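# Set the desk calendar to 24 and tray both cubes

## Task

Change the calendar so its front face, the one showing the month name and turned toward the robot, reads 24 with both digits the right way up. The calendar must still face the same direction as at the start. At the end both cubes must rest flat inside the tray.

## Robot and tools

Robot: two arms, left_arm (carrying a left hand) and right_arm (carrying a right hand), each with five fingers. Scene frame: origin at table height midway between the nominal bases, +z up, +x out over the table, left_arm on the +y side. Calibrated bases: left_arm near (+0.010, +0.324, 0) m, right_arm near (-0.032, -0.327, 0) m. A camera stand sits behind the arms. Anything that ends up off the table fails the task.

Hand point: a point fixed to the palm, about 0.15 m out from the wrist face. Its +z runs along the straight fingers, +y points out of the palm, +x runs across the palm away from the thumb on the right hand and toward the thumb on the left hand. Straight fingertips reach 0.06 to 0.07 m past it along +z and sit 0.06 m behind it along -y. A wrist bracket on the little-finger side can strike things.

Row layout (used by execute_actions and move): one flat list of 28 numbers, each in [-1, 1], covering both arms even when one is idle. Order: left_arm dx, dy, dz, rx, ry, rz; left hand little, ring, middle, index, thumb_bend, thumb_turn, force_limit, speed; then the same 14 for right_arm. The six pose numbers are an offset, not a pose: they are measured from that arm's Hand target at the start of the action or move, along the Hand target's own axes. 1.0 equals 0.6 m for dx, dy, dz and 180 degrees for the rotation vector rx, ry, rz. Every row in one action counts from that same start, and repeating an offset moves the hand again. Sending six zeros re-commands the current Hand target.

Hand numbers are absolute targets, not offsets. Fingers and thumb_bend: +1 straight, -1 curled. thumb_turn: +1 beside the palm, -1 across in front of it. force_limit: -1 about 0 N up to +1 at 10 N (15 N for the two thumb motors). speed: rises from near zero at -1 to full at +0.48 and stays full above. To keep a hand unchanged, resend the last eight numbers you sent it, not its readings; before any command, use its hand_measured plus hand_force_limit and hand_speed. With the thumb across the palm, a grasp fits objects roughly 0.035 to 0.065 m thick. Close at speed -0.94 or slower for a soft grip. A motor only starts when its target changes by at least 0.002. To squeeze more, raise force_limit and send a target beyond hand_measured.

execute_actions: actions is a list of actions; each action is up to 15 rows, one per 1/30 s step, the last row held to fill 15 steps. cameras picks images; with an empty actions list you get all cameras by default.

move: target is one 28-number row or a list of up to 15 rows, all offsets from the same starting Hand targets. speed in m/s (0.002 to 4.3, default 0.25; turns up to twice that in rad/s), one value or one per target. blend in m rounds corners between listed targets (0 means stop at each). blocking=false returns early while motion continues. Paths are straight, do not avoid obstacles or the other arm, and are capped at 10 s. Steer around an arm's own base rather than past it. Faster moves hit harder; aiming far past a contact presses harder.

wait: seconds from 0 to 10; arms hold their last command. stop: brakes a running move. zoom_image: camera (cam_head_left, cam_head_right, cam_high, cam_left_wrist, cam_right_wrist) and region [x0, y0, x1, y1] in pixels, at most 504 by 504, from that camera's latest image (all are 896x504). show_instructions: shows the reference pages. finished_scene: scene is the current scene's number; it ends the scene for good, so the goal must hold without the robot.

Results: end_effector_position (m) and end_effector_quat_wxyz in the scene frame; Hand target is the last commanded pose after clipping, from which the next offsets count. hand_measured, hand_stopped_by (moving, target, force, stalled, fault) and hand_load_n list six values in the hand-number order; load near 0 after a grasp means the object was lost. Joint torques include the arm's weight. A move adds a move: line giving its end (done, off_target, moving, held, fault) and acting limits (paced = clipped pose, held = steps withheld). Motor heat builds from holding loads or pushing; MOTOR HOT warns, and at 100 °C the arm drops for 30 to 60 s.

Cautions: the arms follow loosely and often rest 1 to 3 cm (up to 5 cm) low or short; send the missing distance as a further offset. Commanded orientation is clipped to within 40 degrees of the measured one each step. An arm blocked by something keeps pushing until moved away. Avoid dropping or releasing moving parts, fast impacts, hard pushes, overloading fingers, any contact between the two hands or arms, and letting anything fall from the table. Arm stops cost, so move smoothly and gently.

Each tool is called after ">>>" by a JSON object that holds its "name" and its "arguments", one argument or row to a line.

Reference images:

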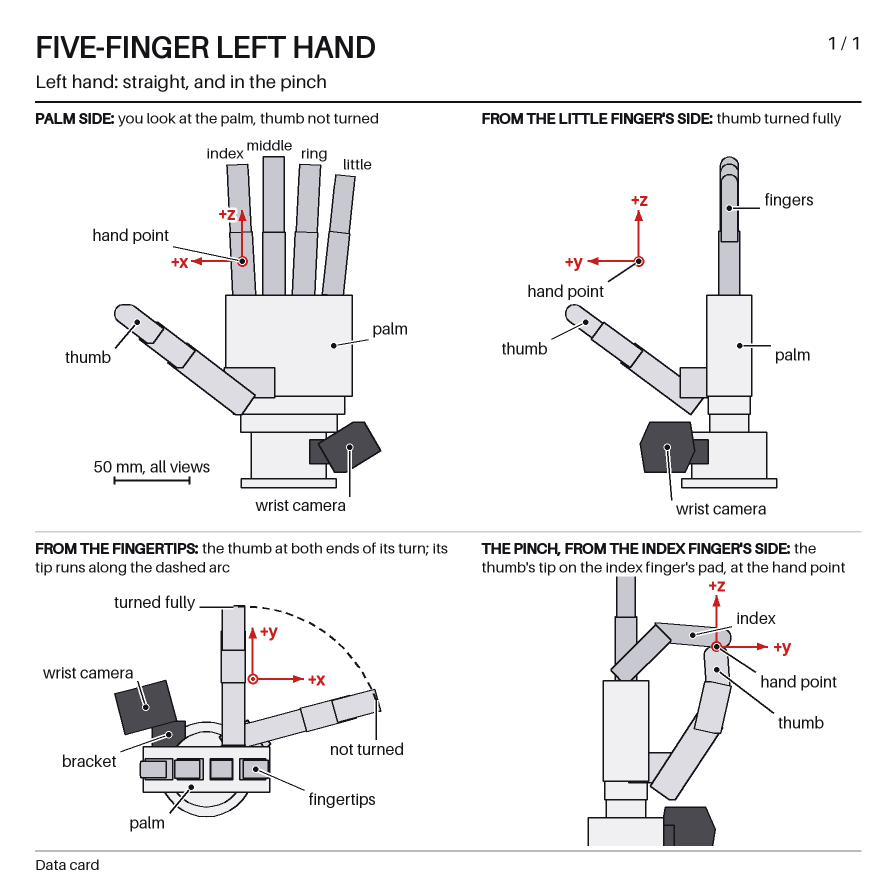

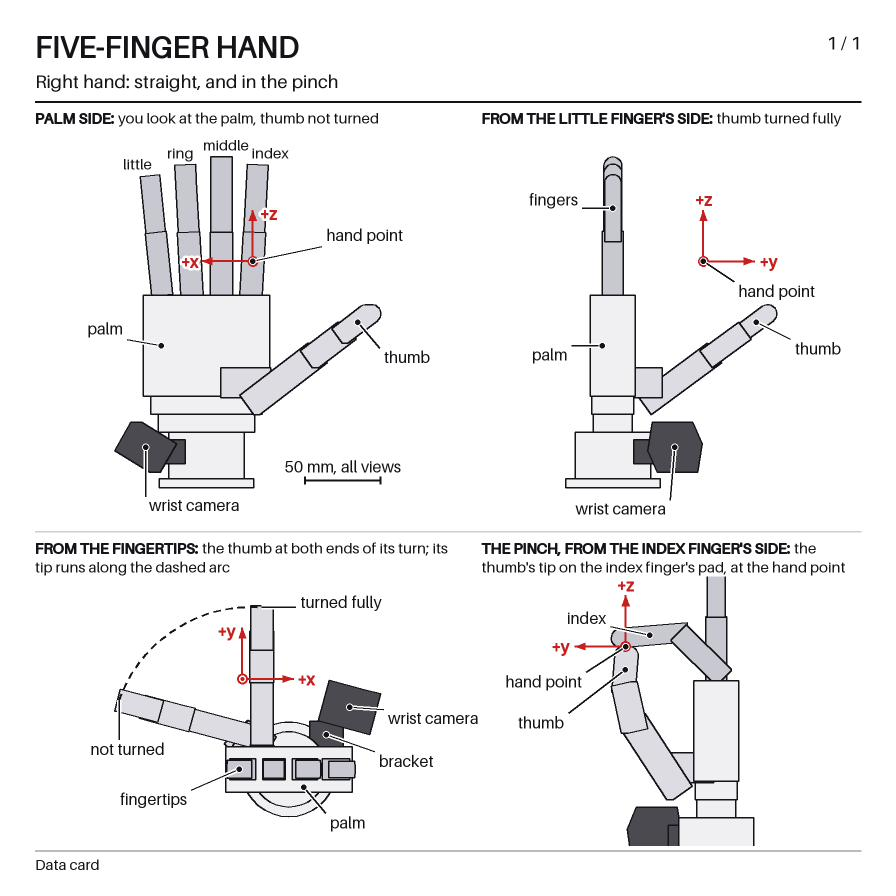

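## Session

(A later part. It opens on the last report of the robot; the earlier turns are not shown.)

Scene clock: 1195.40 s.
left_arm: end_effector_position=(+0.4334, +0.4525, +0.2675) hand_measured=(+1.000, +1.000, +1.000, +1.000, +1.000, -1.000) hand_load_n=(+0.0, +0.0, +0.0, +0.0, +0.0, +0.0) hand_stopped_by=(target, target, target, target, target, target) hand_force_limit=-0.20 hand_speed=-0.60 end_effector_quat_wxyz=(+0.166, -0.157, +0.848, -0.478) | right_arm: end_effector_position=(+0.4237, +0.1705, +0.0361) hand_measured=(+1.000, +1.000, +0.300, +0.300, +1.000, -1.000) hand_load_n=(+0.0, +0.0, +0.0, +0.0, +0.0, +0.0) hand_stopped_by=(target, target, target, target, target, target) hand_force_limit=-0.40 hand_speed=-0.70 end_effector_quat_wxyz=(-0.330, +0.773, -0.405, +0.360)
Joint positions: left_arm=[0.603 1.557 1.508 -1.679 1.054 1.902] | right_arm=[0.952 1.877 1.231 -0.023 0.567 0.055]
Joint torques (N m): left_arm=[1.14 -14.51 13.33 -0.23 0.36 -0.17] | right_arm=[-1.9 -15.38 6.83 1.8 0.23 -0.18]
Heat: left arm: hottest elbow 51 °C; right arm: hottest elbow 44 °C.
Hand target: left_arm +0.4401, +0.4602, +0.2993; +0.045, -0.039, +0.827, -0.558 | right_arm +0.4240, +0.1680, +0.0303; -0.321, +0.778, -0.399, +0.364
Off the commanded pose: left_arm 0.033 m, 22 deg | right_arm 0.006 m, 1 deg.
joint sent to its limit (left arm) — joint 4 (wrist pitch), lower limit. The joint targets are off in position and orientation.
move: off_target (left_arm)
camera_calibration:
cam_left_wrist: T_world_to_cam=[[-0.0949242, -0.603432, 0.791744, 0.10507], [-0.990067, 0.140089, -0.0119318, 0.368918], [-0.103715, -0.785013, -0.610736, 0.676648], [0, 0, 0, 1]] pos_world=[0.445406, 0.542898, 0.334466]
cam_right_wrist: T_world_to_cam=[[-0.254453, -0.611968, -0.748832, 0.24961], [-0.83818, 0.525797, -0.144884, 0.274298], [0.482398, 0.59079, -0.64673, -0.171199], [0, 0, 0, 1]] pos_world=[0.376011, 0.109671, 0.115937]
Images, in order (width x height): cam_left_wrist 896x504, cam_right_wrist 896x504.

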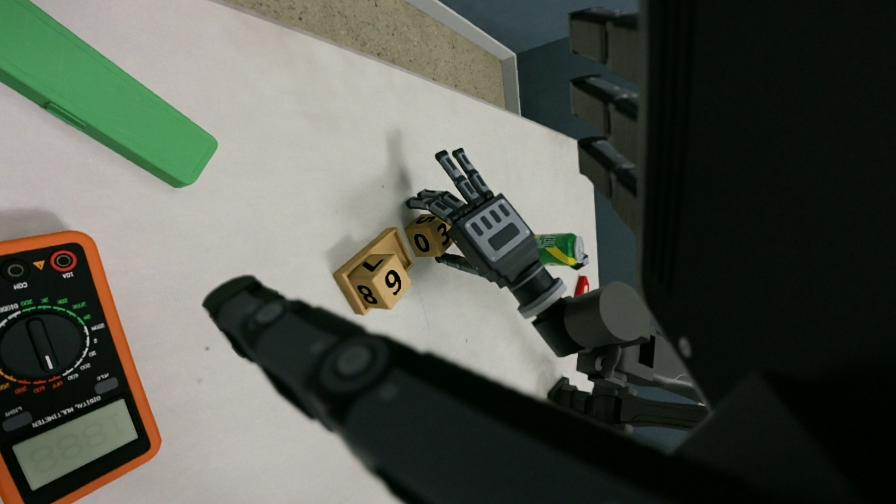

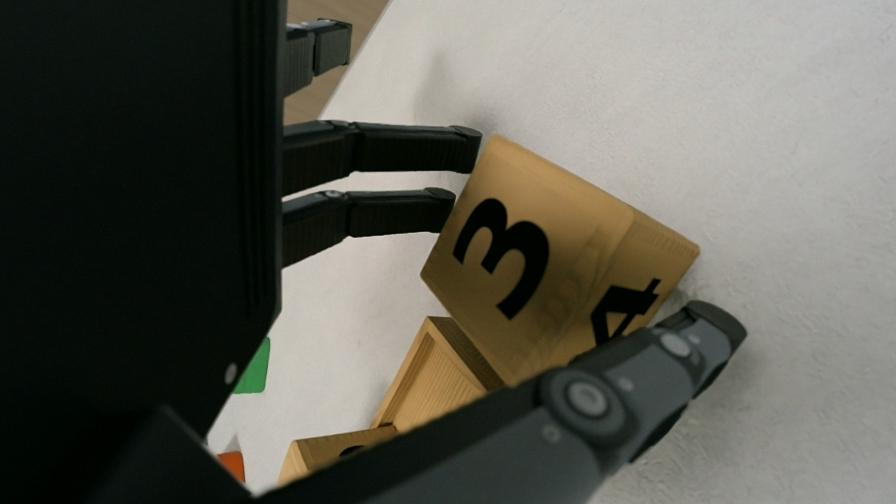

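>>> {"name": "move", "arguments": {
  "target": [
    [0,0,0,0,0,0,1,1,1,1,1,-1,-0.2,-0.6,0.0465,-0.1185,-0.0793,0,0,0,1,1,0.3,0.3,1,-1,-0.4,-0.7],
    [0,0,0,0,0,0,1,1,1,1,1,-1,-0.2,-0.6,0.0465,-0.1185,-0.0793,0,-0.0555,0.083,1,1,0.4,0.4,1,-1,-0.4,-0.7]
  ],
  "speed": 0.1,
  "cameras": ["cam_left_wrist","cam_right_wrist"]
}}

>>> {"name": "zoom_image", "arguments": {
  "camera": "cam_left_wrist",
  "region": [320, 140, 500, 320]
}}

>>> {"name": "zoom_image", "arguments": {
  "camera": "cam_right_wrist",
  "region": [250, 100, 754, 504]
}}

Scene clock: 1210.30 s.
left_arm: end_effector_position=(+0.4334, +0.4525, +0.2675) hand_measured=(+1.000, +1.000, +1.000, +1.000, +1.000, -1.000) hand_load_n=(+0.0, +0.0, -0.5, -0.5, +0.0, +0.0) hand_stopped_by=(target, target, target, target, target, target) hand_force_limit=-0.20 hand_speed=-0.60 end_effector_quat_wxyz=(+0.166, -0.157, +0.848, -0.478) | right_arm: end_effector_position=(+0.4176, +0.1646, +0.0985) hand_measured=(+1.000, +1.000, +0.400, +0.400, +1.000, -1.000) hand_load_n=(+0.0, +0.0, +0.0, +0.0, +0.0, +0.0) hand_stopped_by=(target, target, target, target, target, target) hand_force_limit=-0.40 hand_speed=-0.70 end_effector_quat_wxyz=(-0.374, +0.767, -0.459, +0.249)
Joint positions: left_arm=[0.603 1.557 1.508 -1.679 1.054 1.902] | right_arm=[0.875 1.739 1.243 -0.187 0.334 0.213]
Joint torques (N m): left_arm=[0.85 -14.39 13.39 -0.21 0.36 -0.17] | right_arm=[-3.43 -17.26 7.32 3.28 -0.03 0.13]
Heat: left arm: hottest elbow 51 °C; right arm: hottest elbow 44 °C.
Hand target: left_arm +0.4401, +0.4602, +0.2993; +0.045, -0.039, +0.827, -0.558 | right_arm +0.4239, +0.1680, +0.1203; -0.399, +0.748, -0.467, +0.250
Off the commanded pose: left_arm 0.033 m, 22 deg | right_arm 0.023 m, 4 deg.
joint sent to its limit (left arm) — joint 4 (wrist pitch), lower limit. The joint targets are off in position and orientation.
move: off_target (left_arm, right_arm); target 2's new numbers were sent with right_arm's hand 0.023 m and 4 deg from that target
camera_calibration:
cam_left_wrist: T_world_to_cam=[[-0.0949242, -0.603432, 0.791744, 0.10507], [-0.990067, 0.140089, -0.0119318, 0.368918], [-0.103715, -0.785013, -0.610736, 0.676648], [0, 0, 0, 1]] pos_world=[0.445406, 0.542898, 0.334466]
cam_right_wrist: T_world_to_cam=[[-0.37665, -0.45905, -0.804617, 0.322594], [-0.850069, 0.516444, 0.103285, 0.263318], [0.368126, 0.722882, -0.584743, -0.104508], [0, 0, 0, 1]] pos_world=[0.383816, 0.0876445, 0.171257]
Images, in order (width x height): cam_left_wrist 896x504, cam_right_wrist 896x504.

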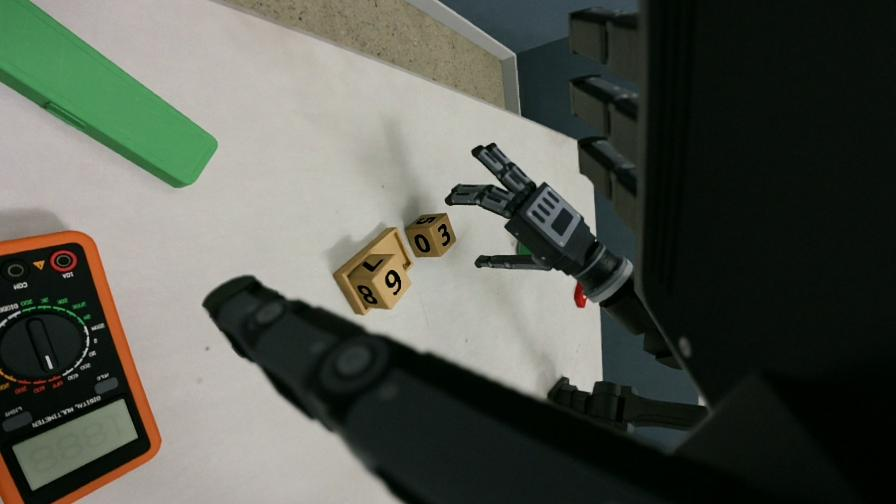

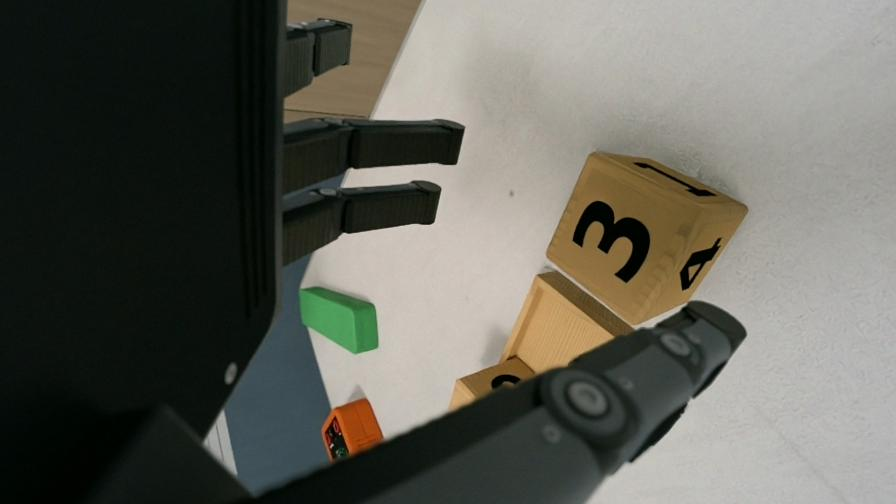

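Scaled by 2.800 from the camera's 896x504 image, which has a finer 1280x720 frame.

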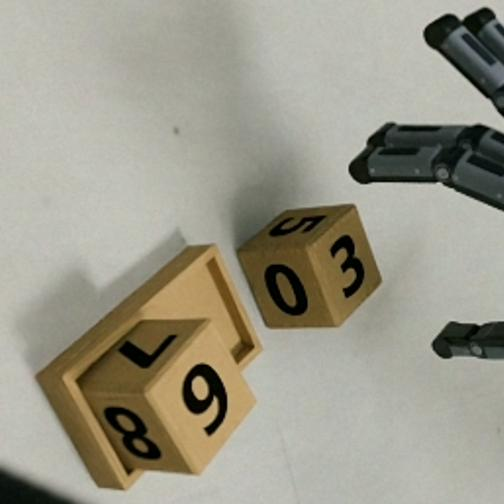

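Scaled by 1.000.

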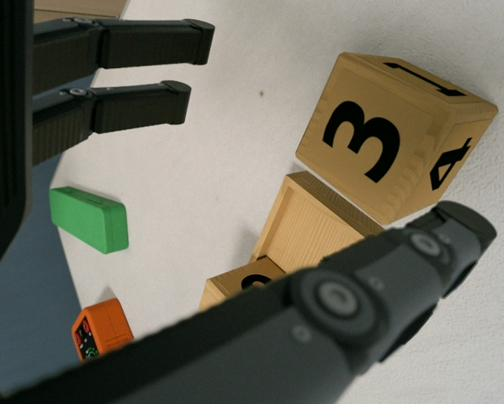

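>>> {"name": "zoom_image", "arguments": {
  "camera": "cam_right_wrist",
  "region": [540, 140, 760, 330]
}}

Scaled by 2.291 from the camera's 896x504 image, which has a finer 1280x720 frame.

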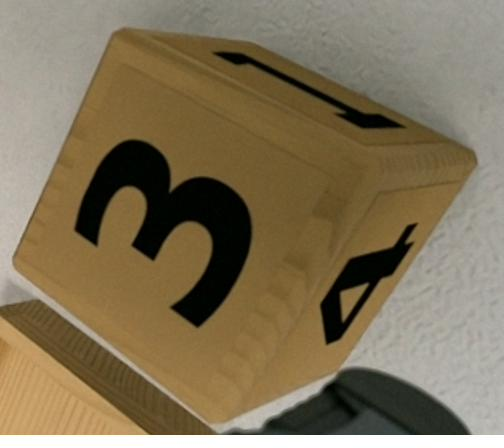

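>>> {"name": "move", "arguments": {
  "target": [
    [0,0,0,0,0,0,1,1,1,1,1,-1,-0.2,-0.6,-0.0038,0.0627,0.042,0,0,0,1,1,0.4,0.4,1,-1,-0.4,-0.7],
    [0,0,0,0,0,0,1,1,1,1,1,-1,-0.2,-0.6,-0.0038,0.1042,0.0697,0,0,0,1,1,0.4,0.4,1,-1,-0.4,-0.7]
  ],
  "speed": 0.08,
  "cameras": ["cam_left_wrist","cam_right_wrist"]
}}

>>> {"name": "zoom_image", "arguments": {
  "camera": "cam_left_wrist",
  "region": [320, 140, 500, 320]
}}

Scene clock: 1236.87 s.
left_arm: end_effector_position=(+0.4334, +0.4525, +0.2675) hand_measured=(+1.000, +1.000, +1.000, +1.000, +1.000, -1.000) hand_load_n=(+0.0, +0.0, +0.0, +0.0, +0.0, +0.0) hand_stopped_by=(target, target, target, target, target, target) hand_force_limit=-0.20 hand_speed=-0.60 end_effector_quat_wxyz=(+0.166, -0.157, +0.848, -0.478) | right_arm: end_effector_position=(+0.4179, +0.1651, +0.0429) hand_measured=(+1.000, +1.000, +0.400, +0.400, +1.000, -1.000) hand_load_n=(+0.0, -0.5, +0.0, +0.0, +0.0, +0.0) hand_stopped_by=(target, target, target, target, target, target) hand_force_limit=-0.40 hand_speed=-0.70 end_effector_quat_wxyz=(-0.387, +0.760, -0.459, +0.251)
Joint positions: left_arm=[0.603 1.557 1.508 -1.679 1.054 1.902] | right_arm=[0.875 1.814 1.162 -0.001 0.334 0.214]
Joint torques (N m): left_arm=[1.14 -14.62 13.44 -0.24 0.36 -0.17] | right_arm=[-3.14 -15.21 6.9 3.32 0.09 0.13]
Heat: left arm: hottest elbow 51 °C; right arm: hottest elbow 43 °C.
Hand target: left_arm +0.4401, +0.4602, +0.2993; +0.045, -0.039, +0.827, -0.558 | right_arm +0.4230, +0.1699, +0.0450; -0.399, +0.748, -0.467, +0.250
Off the commanded pose: left_arm 0.033 m, 22 deg | right_arm 0.007 m, 2 deg.
joint sent to its limit (left arm) — joint 4 (wrist pitch), lower limit. The joint targets are off in position and orientation.
move: off_target (left_arm)
camera_calibration:
cam_left_wrist: T_world_to_cam=[[-0.0949242, -0.603432, 0.791744, 0.10507], [-0.990067, 0.140089, -0.0119318, 0.368918], [-0.103715, -0.785013, -0.610736, 0.676648], [0, 0, 0, 1]] pos_world=[0.445406, 0.542898, 0.334466]
cam_right_wrist: T_world_to_cam=[[-0.362117, -0.439749, -0.821883, 0.269626], [-0.851435, 0.514909, 0.0996345, 0.270069], [0.379381, 0.73586, -0.560875, -0.145314], [0, 0, 0, 1]] pos_world=[0.382712, 0.0864379, 0.11319]
Images, in order (width x height): cam_left_wrist 896x504, cam_right_wrist 896x504.

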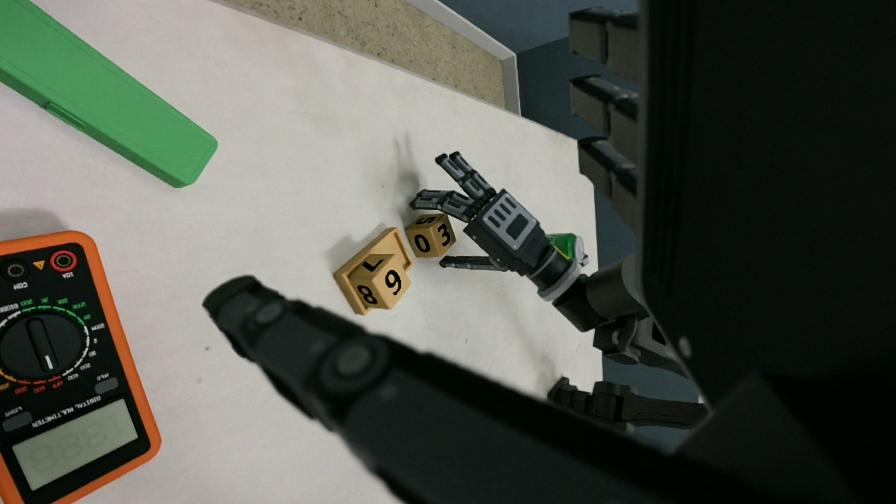

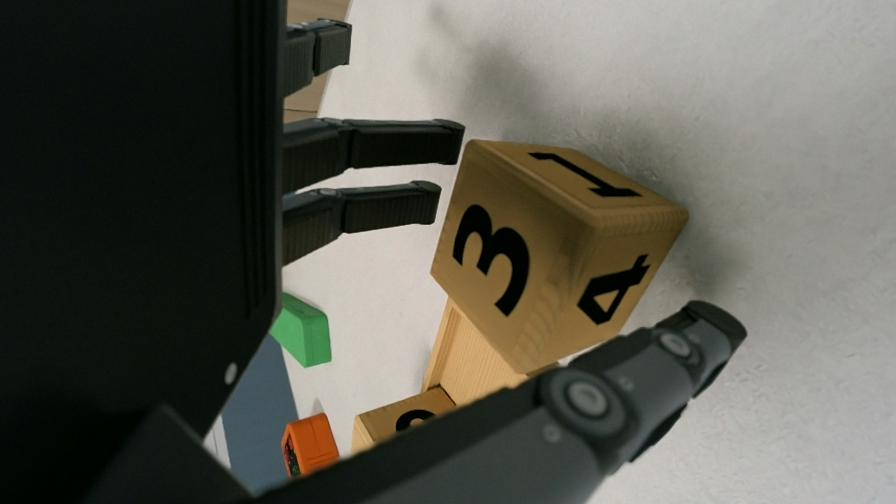

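Scaled by 2.800 from the camera's 896x504 image, which has a finer 1280x720 frame.

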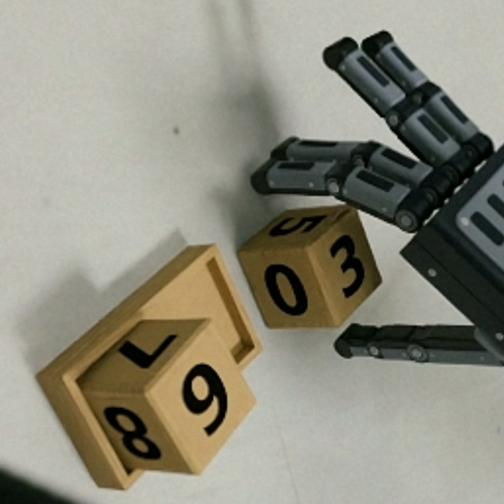

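>>> {"name": "move", "arguments": {
  "target": [
    [0,0,0,0,0,0,1,1,1,1,1,-1,-0.2,-0.6,0.0007,-0.0028,0.0043,0,0.0069,0.0046,1,1,0.4,0.4,1,-1,-0.4,-0.7],
    [0,0,0,0,0,0,1,1,1,1,1,-1,-0.2,-0.6,0.0007,-0.0028,0.0043,0,0.0069,0.0046,1,1,-0.02,-0.02,0.85,-1,-0.4,-0.7]
  ],
  "speed": 0.05,
  "cameras": ["cam_right_wrist"]
}}

Scene clock: 1254.13 s.
left_arm: end_effector_position=(+0.4334, +0.4525, +0.2675) hand_measured=(+1.000, +1.000, +1.000, +1.000, +1.000, -1.000) hand_load_n=(+0.0, -0.5, +0.0, +0.0, +0.0, +0.0) hand_stopped_by=(target, target, target, target, target, target) hand_force_limit=-0.20 hand_speed=-0.60 end_effector_quat_wxyz=(+0.166, -0.157, +0.848, -0.478) | right_arm: end_effector_position=(+0.4205, +0.1634, +0.0436) hand_measured=(+1.000, +1.000, -0.020, -0.020, +0.850, -1.000) hand_load_n=(+0.0, +0.0, +0.0, +0.5, +0.0, +0.0) hand_stopped_by=(target, target, target, target, target, target) hand_force_limit=-0.40 hand_speed=-0.70 end_effector_quat_wxyz=(-0.386, +0.752, -0.469, +0.255)
Joint positions: left_arm=[0.603 1.557 1.508 -1.679 1.054 1.902] | right_arm=[0.875 1.814 1.162 -0.001 0.354 0.233]
Joint torques (N m): left_arm=[1.14 -14.15 13.34 -0.21 0.35 -0.16] | right_arm=[-2.73 -14.1 7.76 2.88 0.19 0.13]
Heat: left arm: hottest elbow 51 °C; right arm: hottest elbow 44 °C.
Hand target: left_arm +0.4401, +0.4602, +0.2993; +0.045, -0.039, +0.827, -0.558 | right_arm +0.4260, +0.1709, +0.0450; -0.396, +0.742, -0.476, +0.256
Off the commanded pose: left_arm 0.033 m, 22 deg | right_arm 0.009 m, 2 deg.
joint sent to its limit (left arm) — joint 4 (wrist pitch), lower limit. The joint targets are off in position and orientation.
move: off_target (left_arm)
camera_calibration:
cam_right_wrist: T_world_to_cam=[[-0.371182, -0.425317, -0.825427, 0.27199], [-0.837885, 0.536549, 0.100317, 0.263797], [0.400216, 0.728849, -0.555524, -0.152553], [0, 0, 0, 1]] pos_world=[0.383043, 0.0853302, 0.113298]
Images, in order (width x height): cam_right_wrist 896x504.

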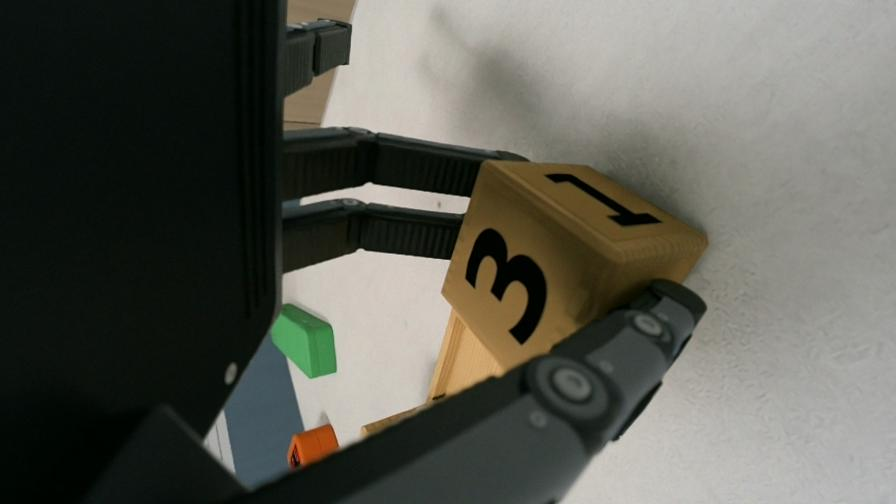

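>>> {"name": "move", "arguments": {
  "target": [0,0,0,0,0,0,1,1,1,1,1,-1,-0.2,-0.6,0,0,0,0,0,0,1,1,-0.25,-0.25,0.0,-1,-0.4,-0.9],
  "speed": 0.05,
  "cameras": ["cam_right_wrist","cam_left_wrist"]
}}

Scene clock: 1260.77 s.
left_arm: end_effector_position=(+0.4334, +0.4525, +0.2675) hand_measured=(+1.000, +1.000, +1.000, +1.000, +1.000, -1.000) hand_load_n=(+0.0, +0.0, +0.0, +0.0, +0.0, +0.0) hand_stopped_by=(target, target, target, target, target, target) hand_force_limit=-0.20 hand_speed=-0.60 end_effector_quat_wxyz=(+0.166, -0.157, +0.848, -0.478) | right_arm: end_effector_position=(+0.4205, +0.1634, +0.0436) hand_measured=(+1.000, +1.000, -0.046, -0.064, +0.830, -1.000) hand_load_n=(+0.0, +0.0, +2.0, +5.0, +5.5, -2.0) hand_stopped_by=(target, target, force, force, force, target) hand_force_limit=-0.40 hand_speed=-0.90 end_effector_quat_wxyz=(-0.386, +0.752, -0.469, +0.255)
Joint positions: left_arm=[0.603 1.557 1.508 -1.679 1.054 1.902] | right_arm=[0.875 1.814 1.162 -0.001 0.354 0.233]
Joint torques (N m): left_arm=[0.97 -14.27 13.37 -0.28 0.36 -0.16] | right_arm=[-2.84 -13.98 7.79 2.84 0.2 0.13]
Heat: left arm: hottest elbow 51 °C; right arm: hottest elbow 44 °C.
Hand target: left_arm +0.4401, +0.4602, +0.2993; +0.045, -0.039, +0.827, -0.558 | right_arm +0.4260, +0.1709, +0.0450; -0.396, +0.742, -0.476, +0.256
Off the commanded pose: left_arm 0.033 m, 22 deg | right_arm 0.009 m, 2 deg.
joint sent to its limit (left arm) — joint 4 (wrist pitch), lower limit. The joint targets are off in position and orientation.
move: off_target (left_arm)
camera_calibration:
cam_left_wrist: T_world_to_cam=[[-0.0949242, -0.603432, 0.791744, 0.10507], [-0.990067, 0.140089, -0.0119318, 0.368918], [-0.103715, -0.785013, -0.610736, 0.676648], [0, 0, 0, 1]] pos_world=[0.445406, 0.542898, 0.334466]
cam_right_wrist: T_world_to_cam=[[-0.371182, -0.425317, -0.825427, 0.27199], [-0.837885, 0.536549, 0.100317, 0.263797], [0.400216, 0.728849, -0.555524, -0.152553], [0, 0, 0, 1]] pos_world=[0.383043, 0.0853302, 0.113298]
Images, in order (width x height): cam_left_wrist 896x504, cam_right_wrist 896x504.

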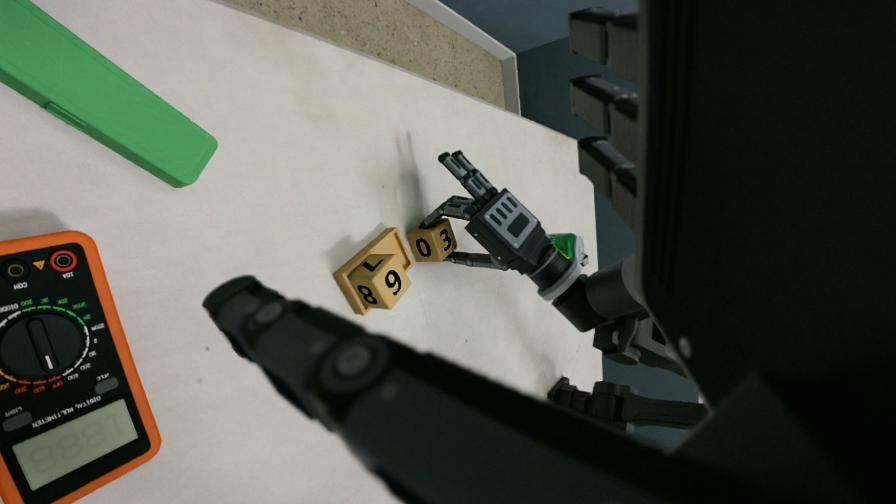

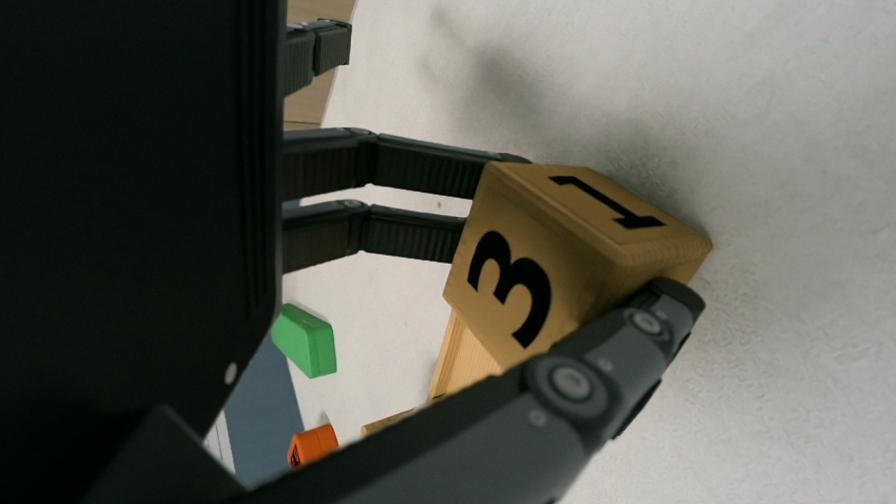

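>>> {"name": "move", "arguments": {
  "target": [0,0,0,0,0,0,1,1,1,1,1,-1,-0.2,-0.6,0,-0.1522,-0.1018,0,0,0,1,1,-0.25,-0.25,0.0,-1,-0.4,-0.9],
  "speed": 0.1,
  "cameras": ["cam_right_wrist","cam_left_wrist"]
}}

>>> {"name": "zoom_image", "arguments": {
  "camera": "cam_right_wrist",
  "region": [380, 100, 740, 504]
}}

Scene clock: 1277.83 s.
left_arm: end_effector_position=(+0.4334, +0.4525, +0.2675) hand_measured=(+1.000, +1.000, +1.000, +1.000, +1.000, -1.000) hand_load_n=(+0.0, +0.0, +0.0, +0.0, +0.0, +0.0) hand_stopped_by=(target, target, target, target, target, target) hand_force_limit=-0.20 hand_speed=-0.60 end_effector_quat_wxyz=(+0.166, -0.157, +0.848, -0.478) | right_arm: end_effector_position=(+0.4093, +0.1522, +0.1085) hand_measured=(+1.000, +1.000, -0.046, -0.064, +0.830, -1.000) hand_load_n=(+0.0, +0.0, +2.0, +4.5, +5.5, -1.5) hand_stopped_by=(target, target, force, force, force, target) hand_force_limit=-0.40 hand_speed=-0.90 end_effector_quat_wxyz=(-0.361, +0.763, -0.474, +0.250)
Joint positions: left_arm=[0.603 1.557 1.508 -1.679 1.054 1.902] | right_arm=[0.877 1.701 1.234 -0.248 0.355 0.243]
Joint torques (N m): left_arm=[1.2 -14.74 13.41 -0.31 0.36 -0.16] | right_arm=[-2.67 -16.09 12.16 1.7 0.18 0.11]
Heat: left arm: hottest elbow 51 °C; right arm: hottest elbow 45 °C.
Hand target: left_arm +0.4401, +0.4602, +0.2993; +0.045, -0.039, +0.827, -0.558 | right_arm +0.4258, +0.1711, +0.1549; -0.396, +0.742, -0.476, +0.256
Off the commanded pose: left_arm 0.033 m, 22 deg | right_arm 0.053 m, 5 deg.
joint sent to its limit (left arm) — joint 4 (wrist pitch), lower limit. The joint targets are off in position and orientation.
move: off_target (left_arm, right_arm)
camera_calibration:
cam_left_wrist: T_world_to_cam=[[-0.0949242, -0.603432, 0.791744, 0.10507], [-0.990067, 0.140089, -0.0119318, 0.368918], [-0.103715, -0.785013, -0.610736, 0.676648], [0, 0, 0, 1]] pos_world=[0.445406, 0.542898, 0.334466]
cam_right_wrist: T_world_to_cam=[[-0.408238, -0.454885, -0.791468, 0.33267], [-0.830044, 0.545834, 0.114425, 0.247794], [0.37996, 0.703665, -0.600405, -0.0867837], [0, 0, 0, 1]] pos_world=[0.374462, 0.0771392, 0.182839]
Images, in order (width x height): cam_left_wrist 896x504, cam_right_wrist 896x504.

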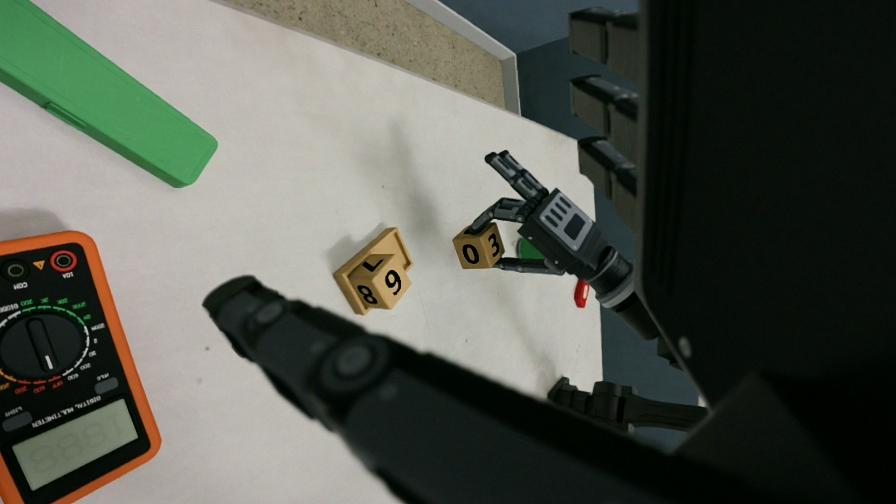

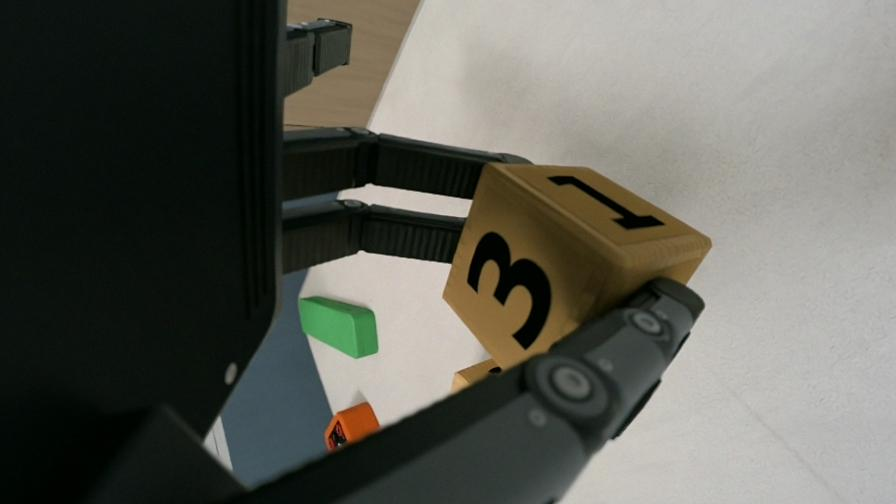

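Scaled by 1.248 from the camera's 896x504 image, which has a finer 1280x720 frame.

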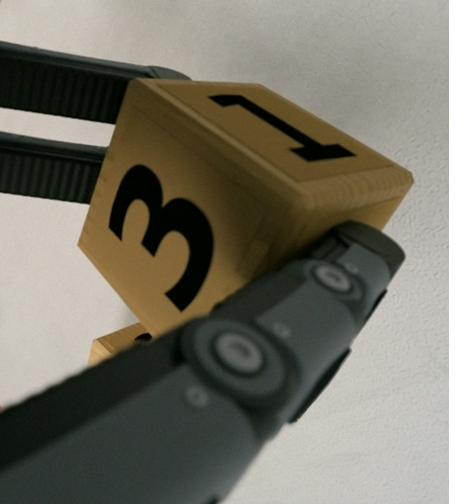

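>>> {"name": "move", "arguments": {
  "target": [
    [0,0,0,0,0,0,1,1,1,1,1,-1,-0.2,-0.6,0,-0.0415,-0.0278,0,0,0,1,1,-0.25,-0.25,0.0,-1,-0.4,-0.9],
    [0,0,0,0,0,0,1,1,1,1,1,-1,-0.2,-0.6,-0.111,-0.0514,-0.0130,0,0,0,1,1,-0.25,-0.25,0.0,-1,-0.4,-0.9]
  ],
  "speed": 0.1,
  "cameras": ["cam_right_wrist","cam_left_wrist"]
}}

>>> {"name": "zoom_image", "arguments": {
  "camera": "cam_left_wrist",
  "region": [320, 150, 520, 330]
}}

Scene clock: 1290.40 s.
left_arm: end_effector_position=(+0.4334, +0.4525, +0.2675) hand_measured=(+1.000, +1.000, +1.000, +1.000, +1.000, -1.000) hand_load_n=(+0.0, +0.0, +0.0, +0.0, +0.0, +0.0) hand_stopped_by=(target, target, target, target, target, target) hand_force_limit=-0.20 hand_speed=-0.60 end_effector_quat_wxyz=(+0.166, -0.157, +0.848, -0.478) | right_arm: end_effector_position=(+0.3922, +0.2160, +0.1496) hand_measured=(+1.000, +1.000, -0.046, -0.064, +0.830, -1.000) hand_load_n=(+0.0, +0.0, +2.0, +4.5, +5.5, -1.5) hand_stopped_by=(target, target, force, force, force, target) hand_force_limit=-0.40 hand_speed=-0.90 end_effector_quat_wxyz=(-0.367, +0.763, -0.467, +0.254)
Joint positions: left_arm=[0.603 1.557 1.508 -1.679 1.054 1.902] | right_arm=[0.974 1.752 1.415 -0.385 0.429 0.294]
Joint torques (N m): left_arm=[1.14 -14.51 13.37 -0.27 0.37 -0.17] | right_arm=[-2.02 -15.33 13.07 1.68 0.27 0.15]
Heat: left arm: hottest elbow 52 °C; right arm: hottest elbow 48 °C.
Hand target: left_arm +0.4401, +0.4602, +0.2993; +0.045, -0.039, +0.827, -0.558 | right_arm +0.4078, +0.2361, +0.1847; -0.396, +0.742, -0.476, +0.256
Off the commanded pose: left_arm 0.033 m, 22 deg | right_arm 0.043 m, 4 deg.
joint sent to its limit (left arm) — joint 4 (wrist pitch), lower limit. The joint targets are off in position and orientation.
move: off_target (left_arm, right_arm)
camera_calibration:
cam_left_wrist: T_world_to_cam=[[-0.0949242, -0.603432, 0.791744, 0.10507], [-0.990067, 0.140089, -0.0119318, 0.368918], [-0.103715, -0.785013, -0.610736, 0.676648], [0, 0, 0, 1]] pos_world=[0.445406, 0.542898, 0.334466]
cam_right_wrist: T_world_to_cam=[[-0.388805, -0.457115, -0.799923, 0.381322], [-0.837661, 0.536895, 0.100339, 0.201049], [0.383608, 0.709077, -0.591655, -0.104467], [0, 0, 0, 1]] pos_world=[0.356745, 0.140441, 0.223046]
Images, in order (width x height): cam_left_wrist 896x504, cam_right_wrist 896x504.

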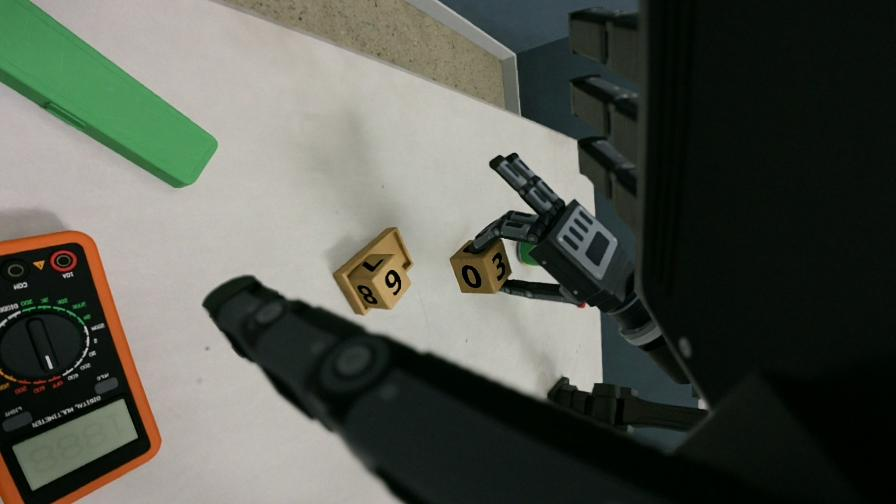

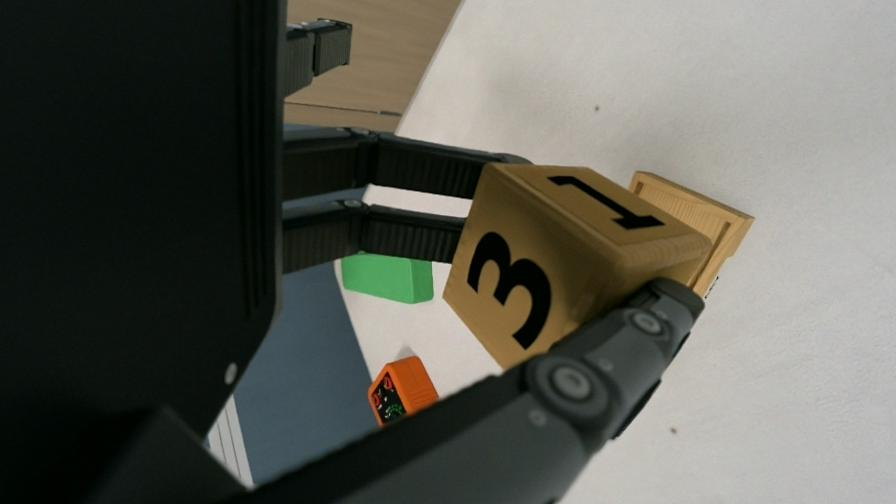

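Scaled by 2.520 from the camera's 896x504 image, which has a finer 1280x720 frame.

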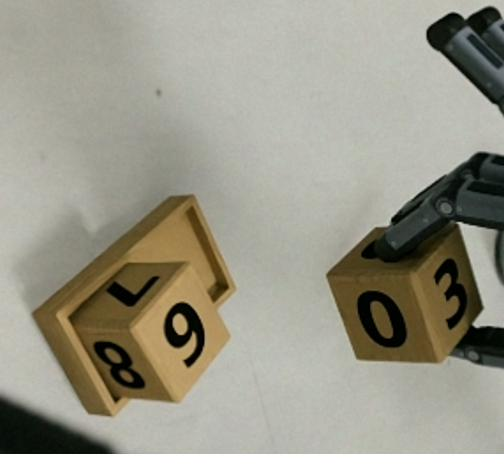

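>>> {"name": "zoom_image", "arguments": {
  "camera": "cam_right_wrist",
  "region": [600, 140, 780, 320]
}}

Scaled by 2.800 from the camera's 896x504 image, which has a finer 1280x720 frame.

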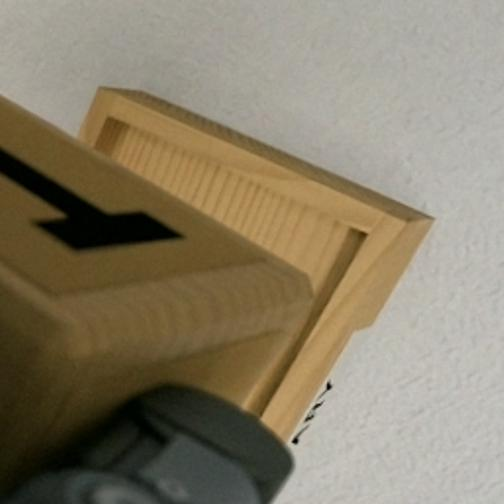

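>>> {"name": "move", "arguments": {
  "target": [
    [0,0,0,0,0,0,1,1,1,1,1,-1,-0.2,-0.6,-0.0075,0.0463,0.0355,0,-0.0115,-0.0077,1,1,-0.25,-0.25,0.0,-1,-0.4,-0.9],
    [0,0,0,0,0,0,1,1,1,1,1,-1,-0.2,-0.6,-0.0075,0.1017,0.0725,0,-0.0115,-0.0077,1,1,-0.25,-0.25,0.0,-1,-0.4,-0.9]
  ],
  "speed": 0.08,
  "cameras": ["cam_right_wrist","cam_left_wrist"]
}}

>>> {"name": "zoom_image", "arguments": {
  "camera": "cam_left_wrist",
  "region": [320, 150, 520, 330]
}}

>>> {"name": "zoom_image", "arguments": {
  "camera": "cam_right_wrist",
  "region": [540, 140, 760, 360]
}}

Scene clock: 1318.50 s.
left_arm: end_effector_position=(+0.4334, +0.4525, +0.2675) hand_measured=(+1.000, +1.000, +1.000, +1.000, +1.000, -1.000) hand_load_n=(+0.0, +0.0, +0.0, +0.0, +0.0, +0.0) hand_stopped_by=(target, target, target, target, target, target) hand_force_limit=-0.20 hand_speed=-0.60 end_effector_quat_wxyz=(+0.166, -0.157, +0.848, -0.478) | right_arm: end_effector_position=(+0.3981, +0.2390, +0.1066) hand_measured=(+1.000, +1.000, -0.046, -0.064, +0.830, -1.000) hand_load_n=(-0.5, +0.0, +2.0, +4.5, +5.5, -2.0) hand_stopped_by=(target, target, force, force, force, target) hand_force_limit=-0.40 hand_speed=-0.90 end_effector_quat_wxyz=(-0.391, +0.759, -0.461, +0.242)
Joint positions: left_arm=[0.603 1.557 1.508 -1.679 1.054 1.902] | right_arm=[0.977 1.83 1.384 -0.231 0.398 0.294]
Joint torques (N m): left_arm=[1.32 -14.27 13.41 -0.21 0.36 -0.17] | right_arm=[-2.73 -16.15 7.91 3.34 0 -0.17]
Heat: left arm: hottest elbow 52 °C; right arm: hottest elbow 50 °C.
Hand target: left_arm +0.4401, +0.4602, +0.2993; +0.045, -0.039, +0.827, -0.558 | right_arm +0.4081, +0.2410, +0.1098; -0.401, +0.752, -0.460, +0.247
Off the commanded pose: left_arm 0.033 m, 22 deg | right_arm 0.011 m, 2 deg.
joint sent to its limit (left arm) — joint 4 (wrist pitch), lower limit. The joint targets are off in position and orientation.
move: off_target (left_arm, right_arm)
camera_calibration:
cam_left_wrist: T_world_to_cam=[[-0.0949242, -0.603432, 0.791744, 0.10507], [-0.990067, 0.140089, -0.0119318, 0.368918], [-0.103715, -0.785013, -0.610736, 0.676648], [0, 0, 0, 1]] pos_world=[0.445406, 0.542898, 0.334466]
cam_right_wrist: T_world_to_cam=[[-0.3696, -0.428387, -0.824548, 0.34783], [-0.852564, 0.50922, 0.117597, 0.208745], [0.3695, 0.746444, -0.553436, -0.15584], [0, 0, 0, 1]] pos_world=[0.364109, 0.159034, 0.176007]
Images, in order (width x height): cam_left_wrist 896x504, cam_right_wrist 896x504.

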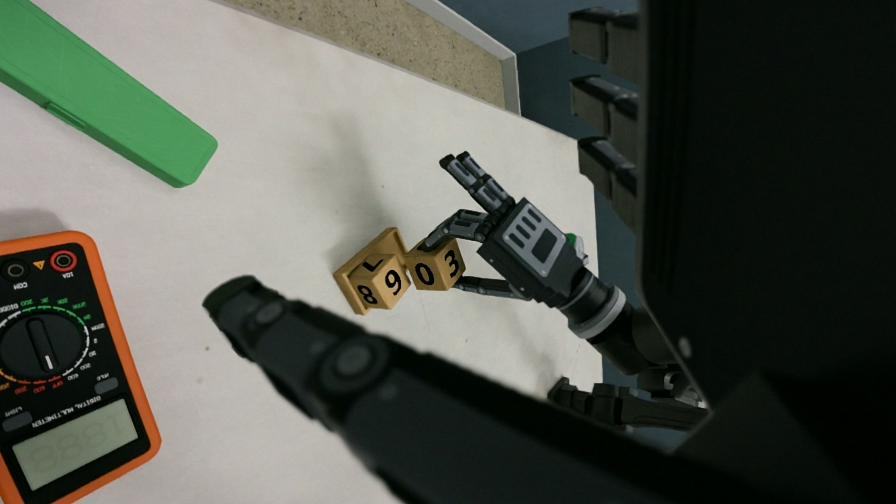

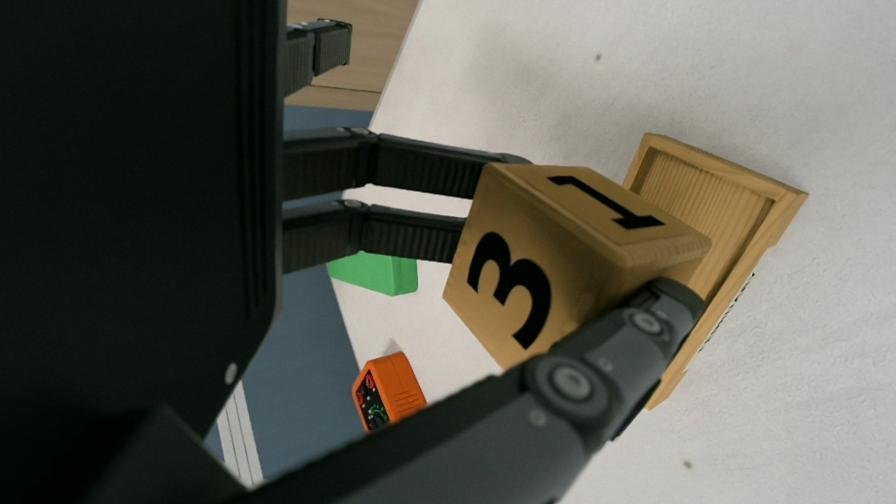

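Scaled by 2.520 from the camera's 896x504 image, which has a finer 1280x720 frame.

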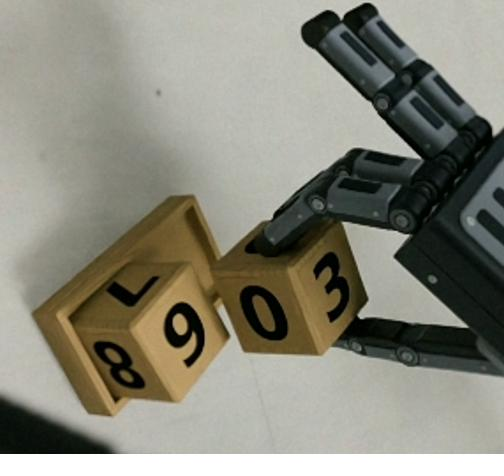

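Scaled by 2.291 from the camera's 896x504 image, which has a finer 1280x720 frame.

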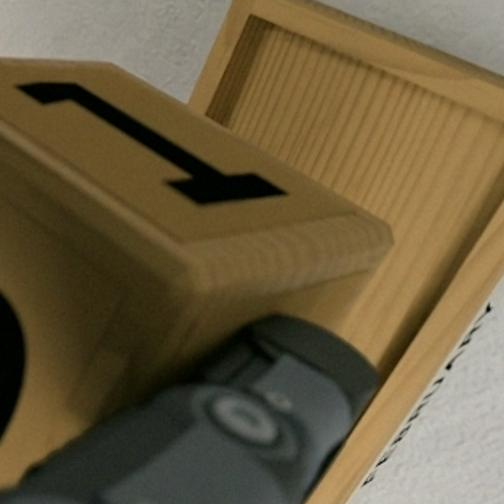

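>>> {"name": "zoom_image", "arguments": {
  "camera": "cam_right_wrist",
  "region": [620, 110, 830, 320]
}}

Scaled by 2.400 from the camera's 896x504 image, which has a finer 1280x720 frame.

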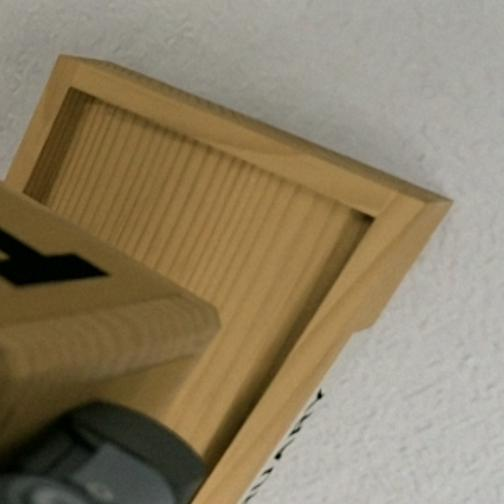

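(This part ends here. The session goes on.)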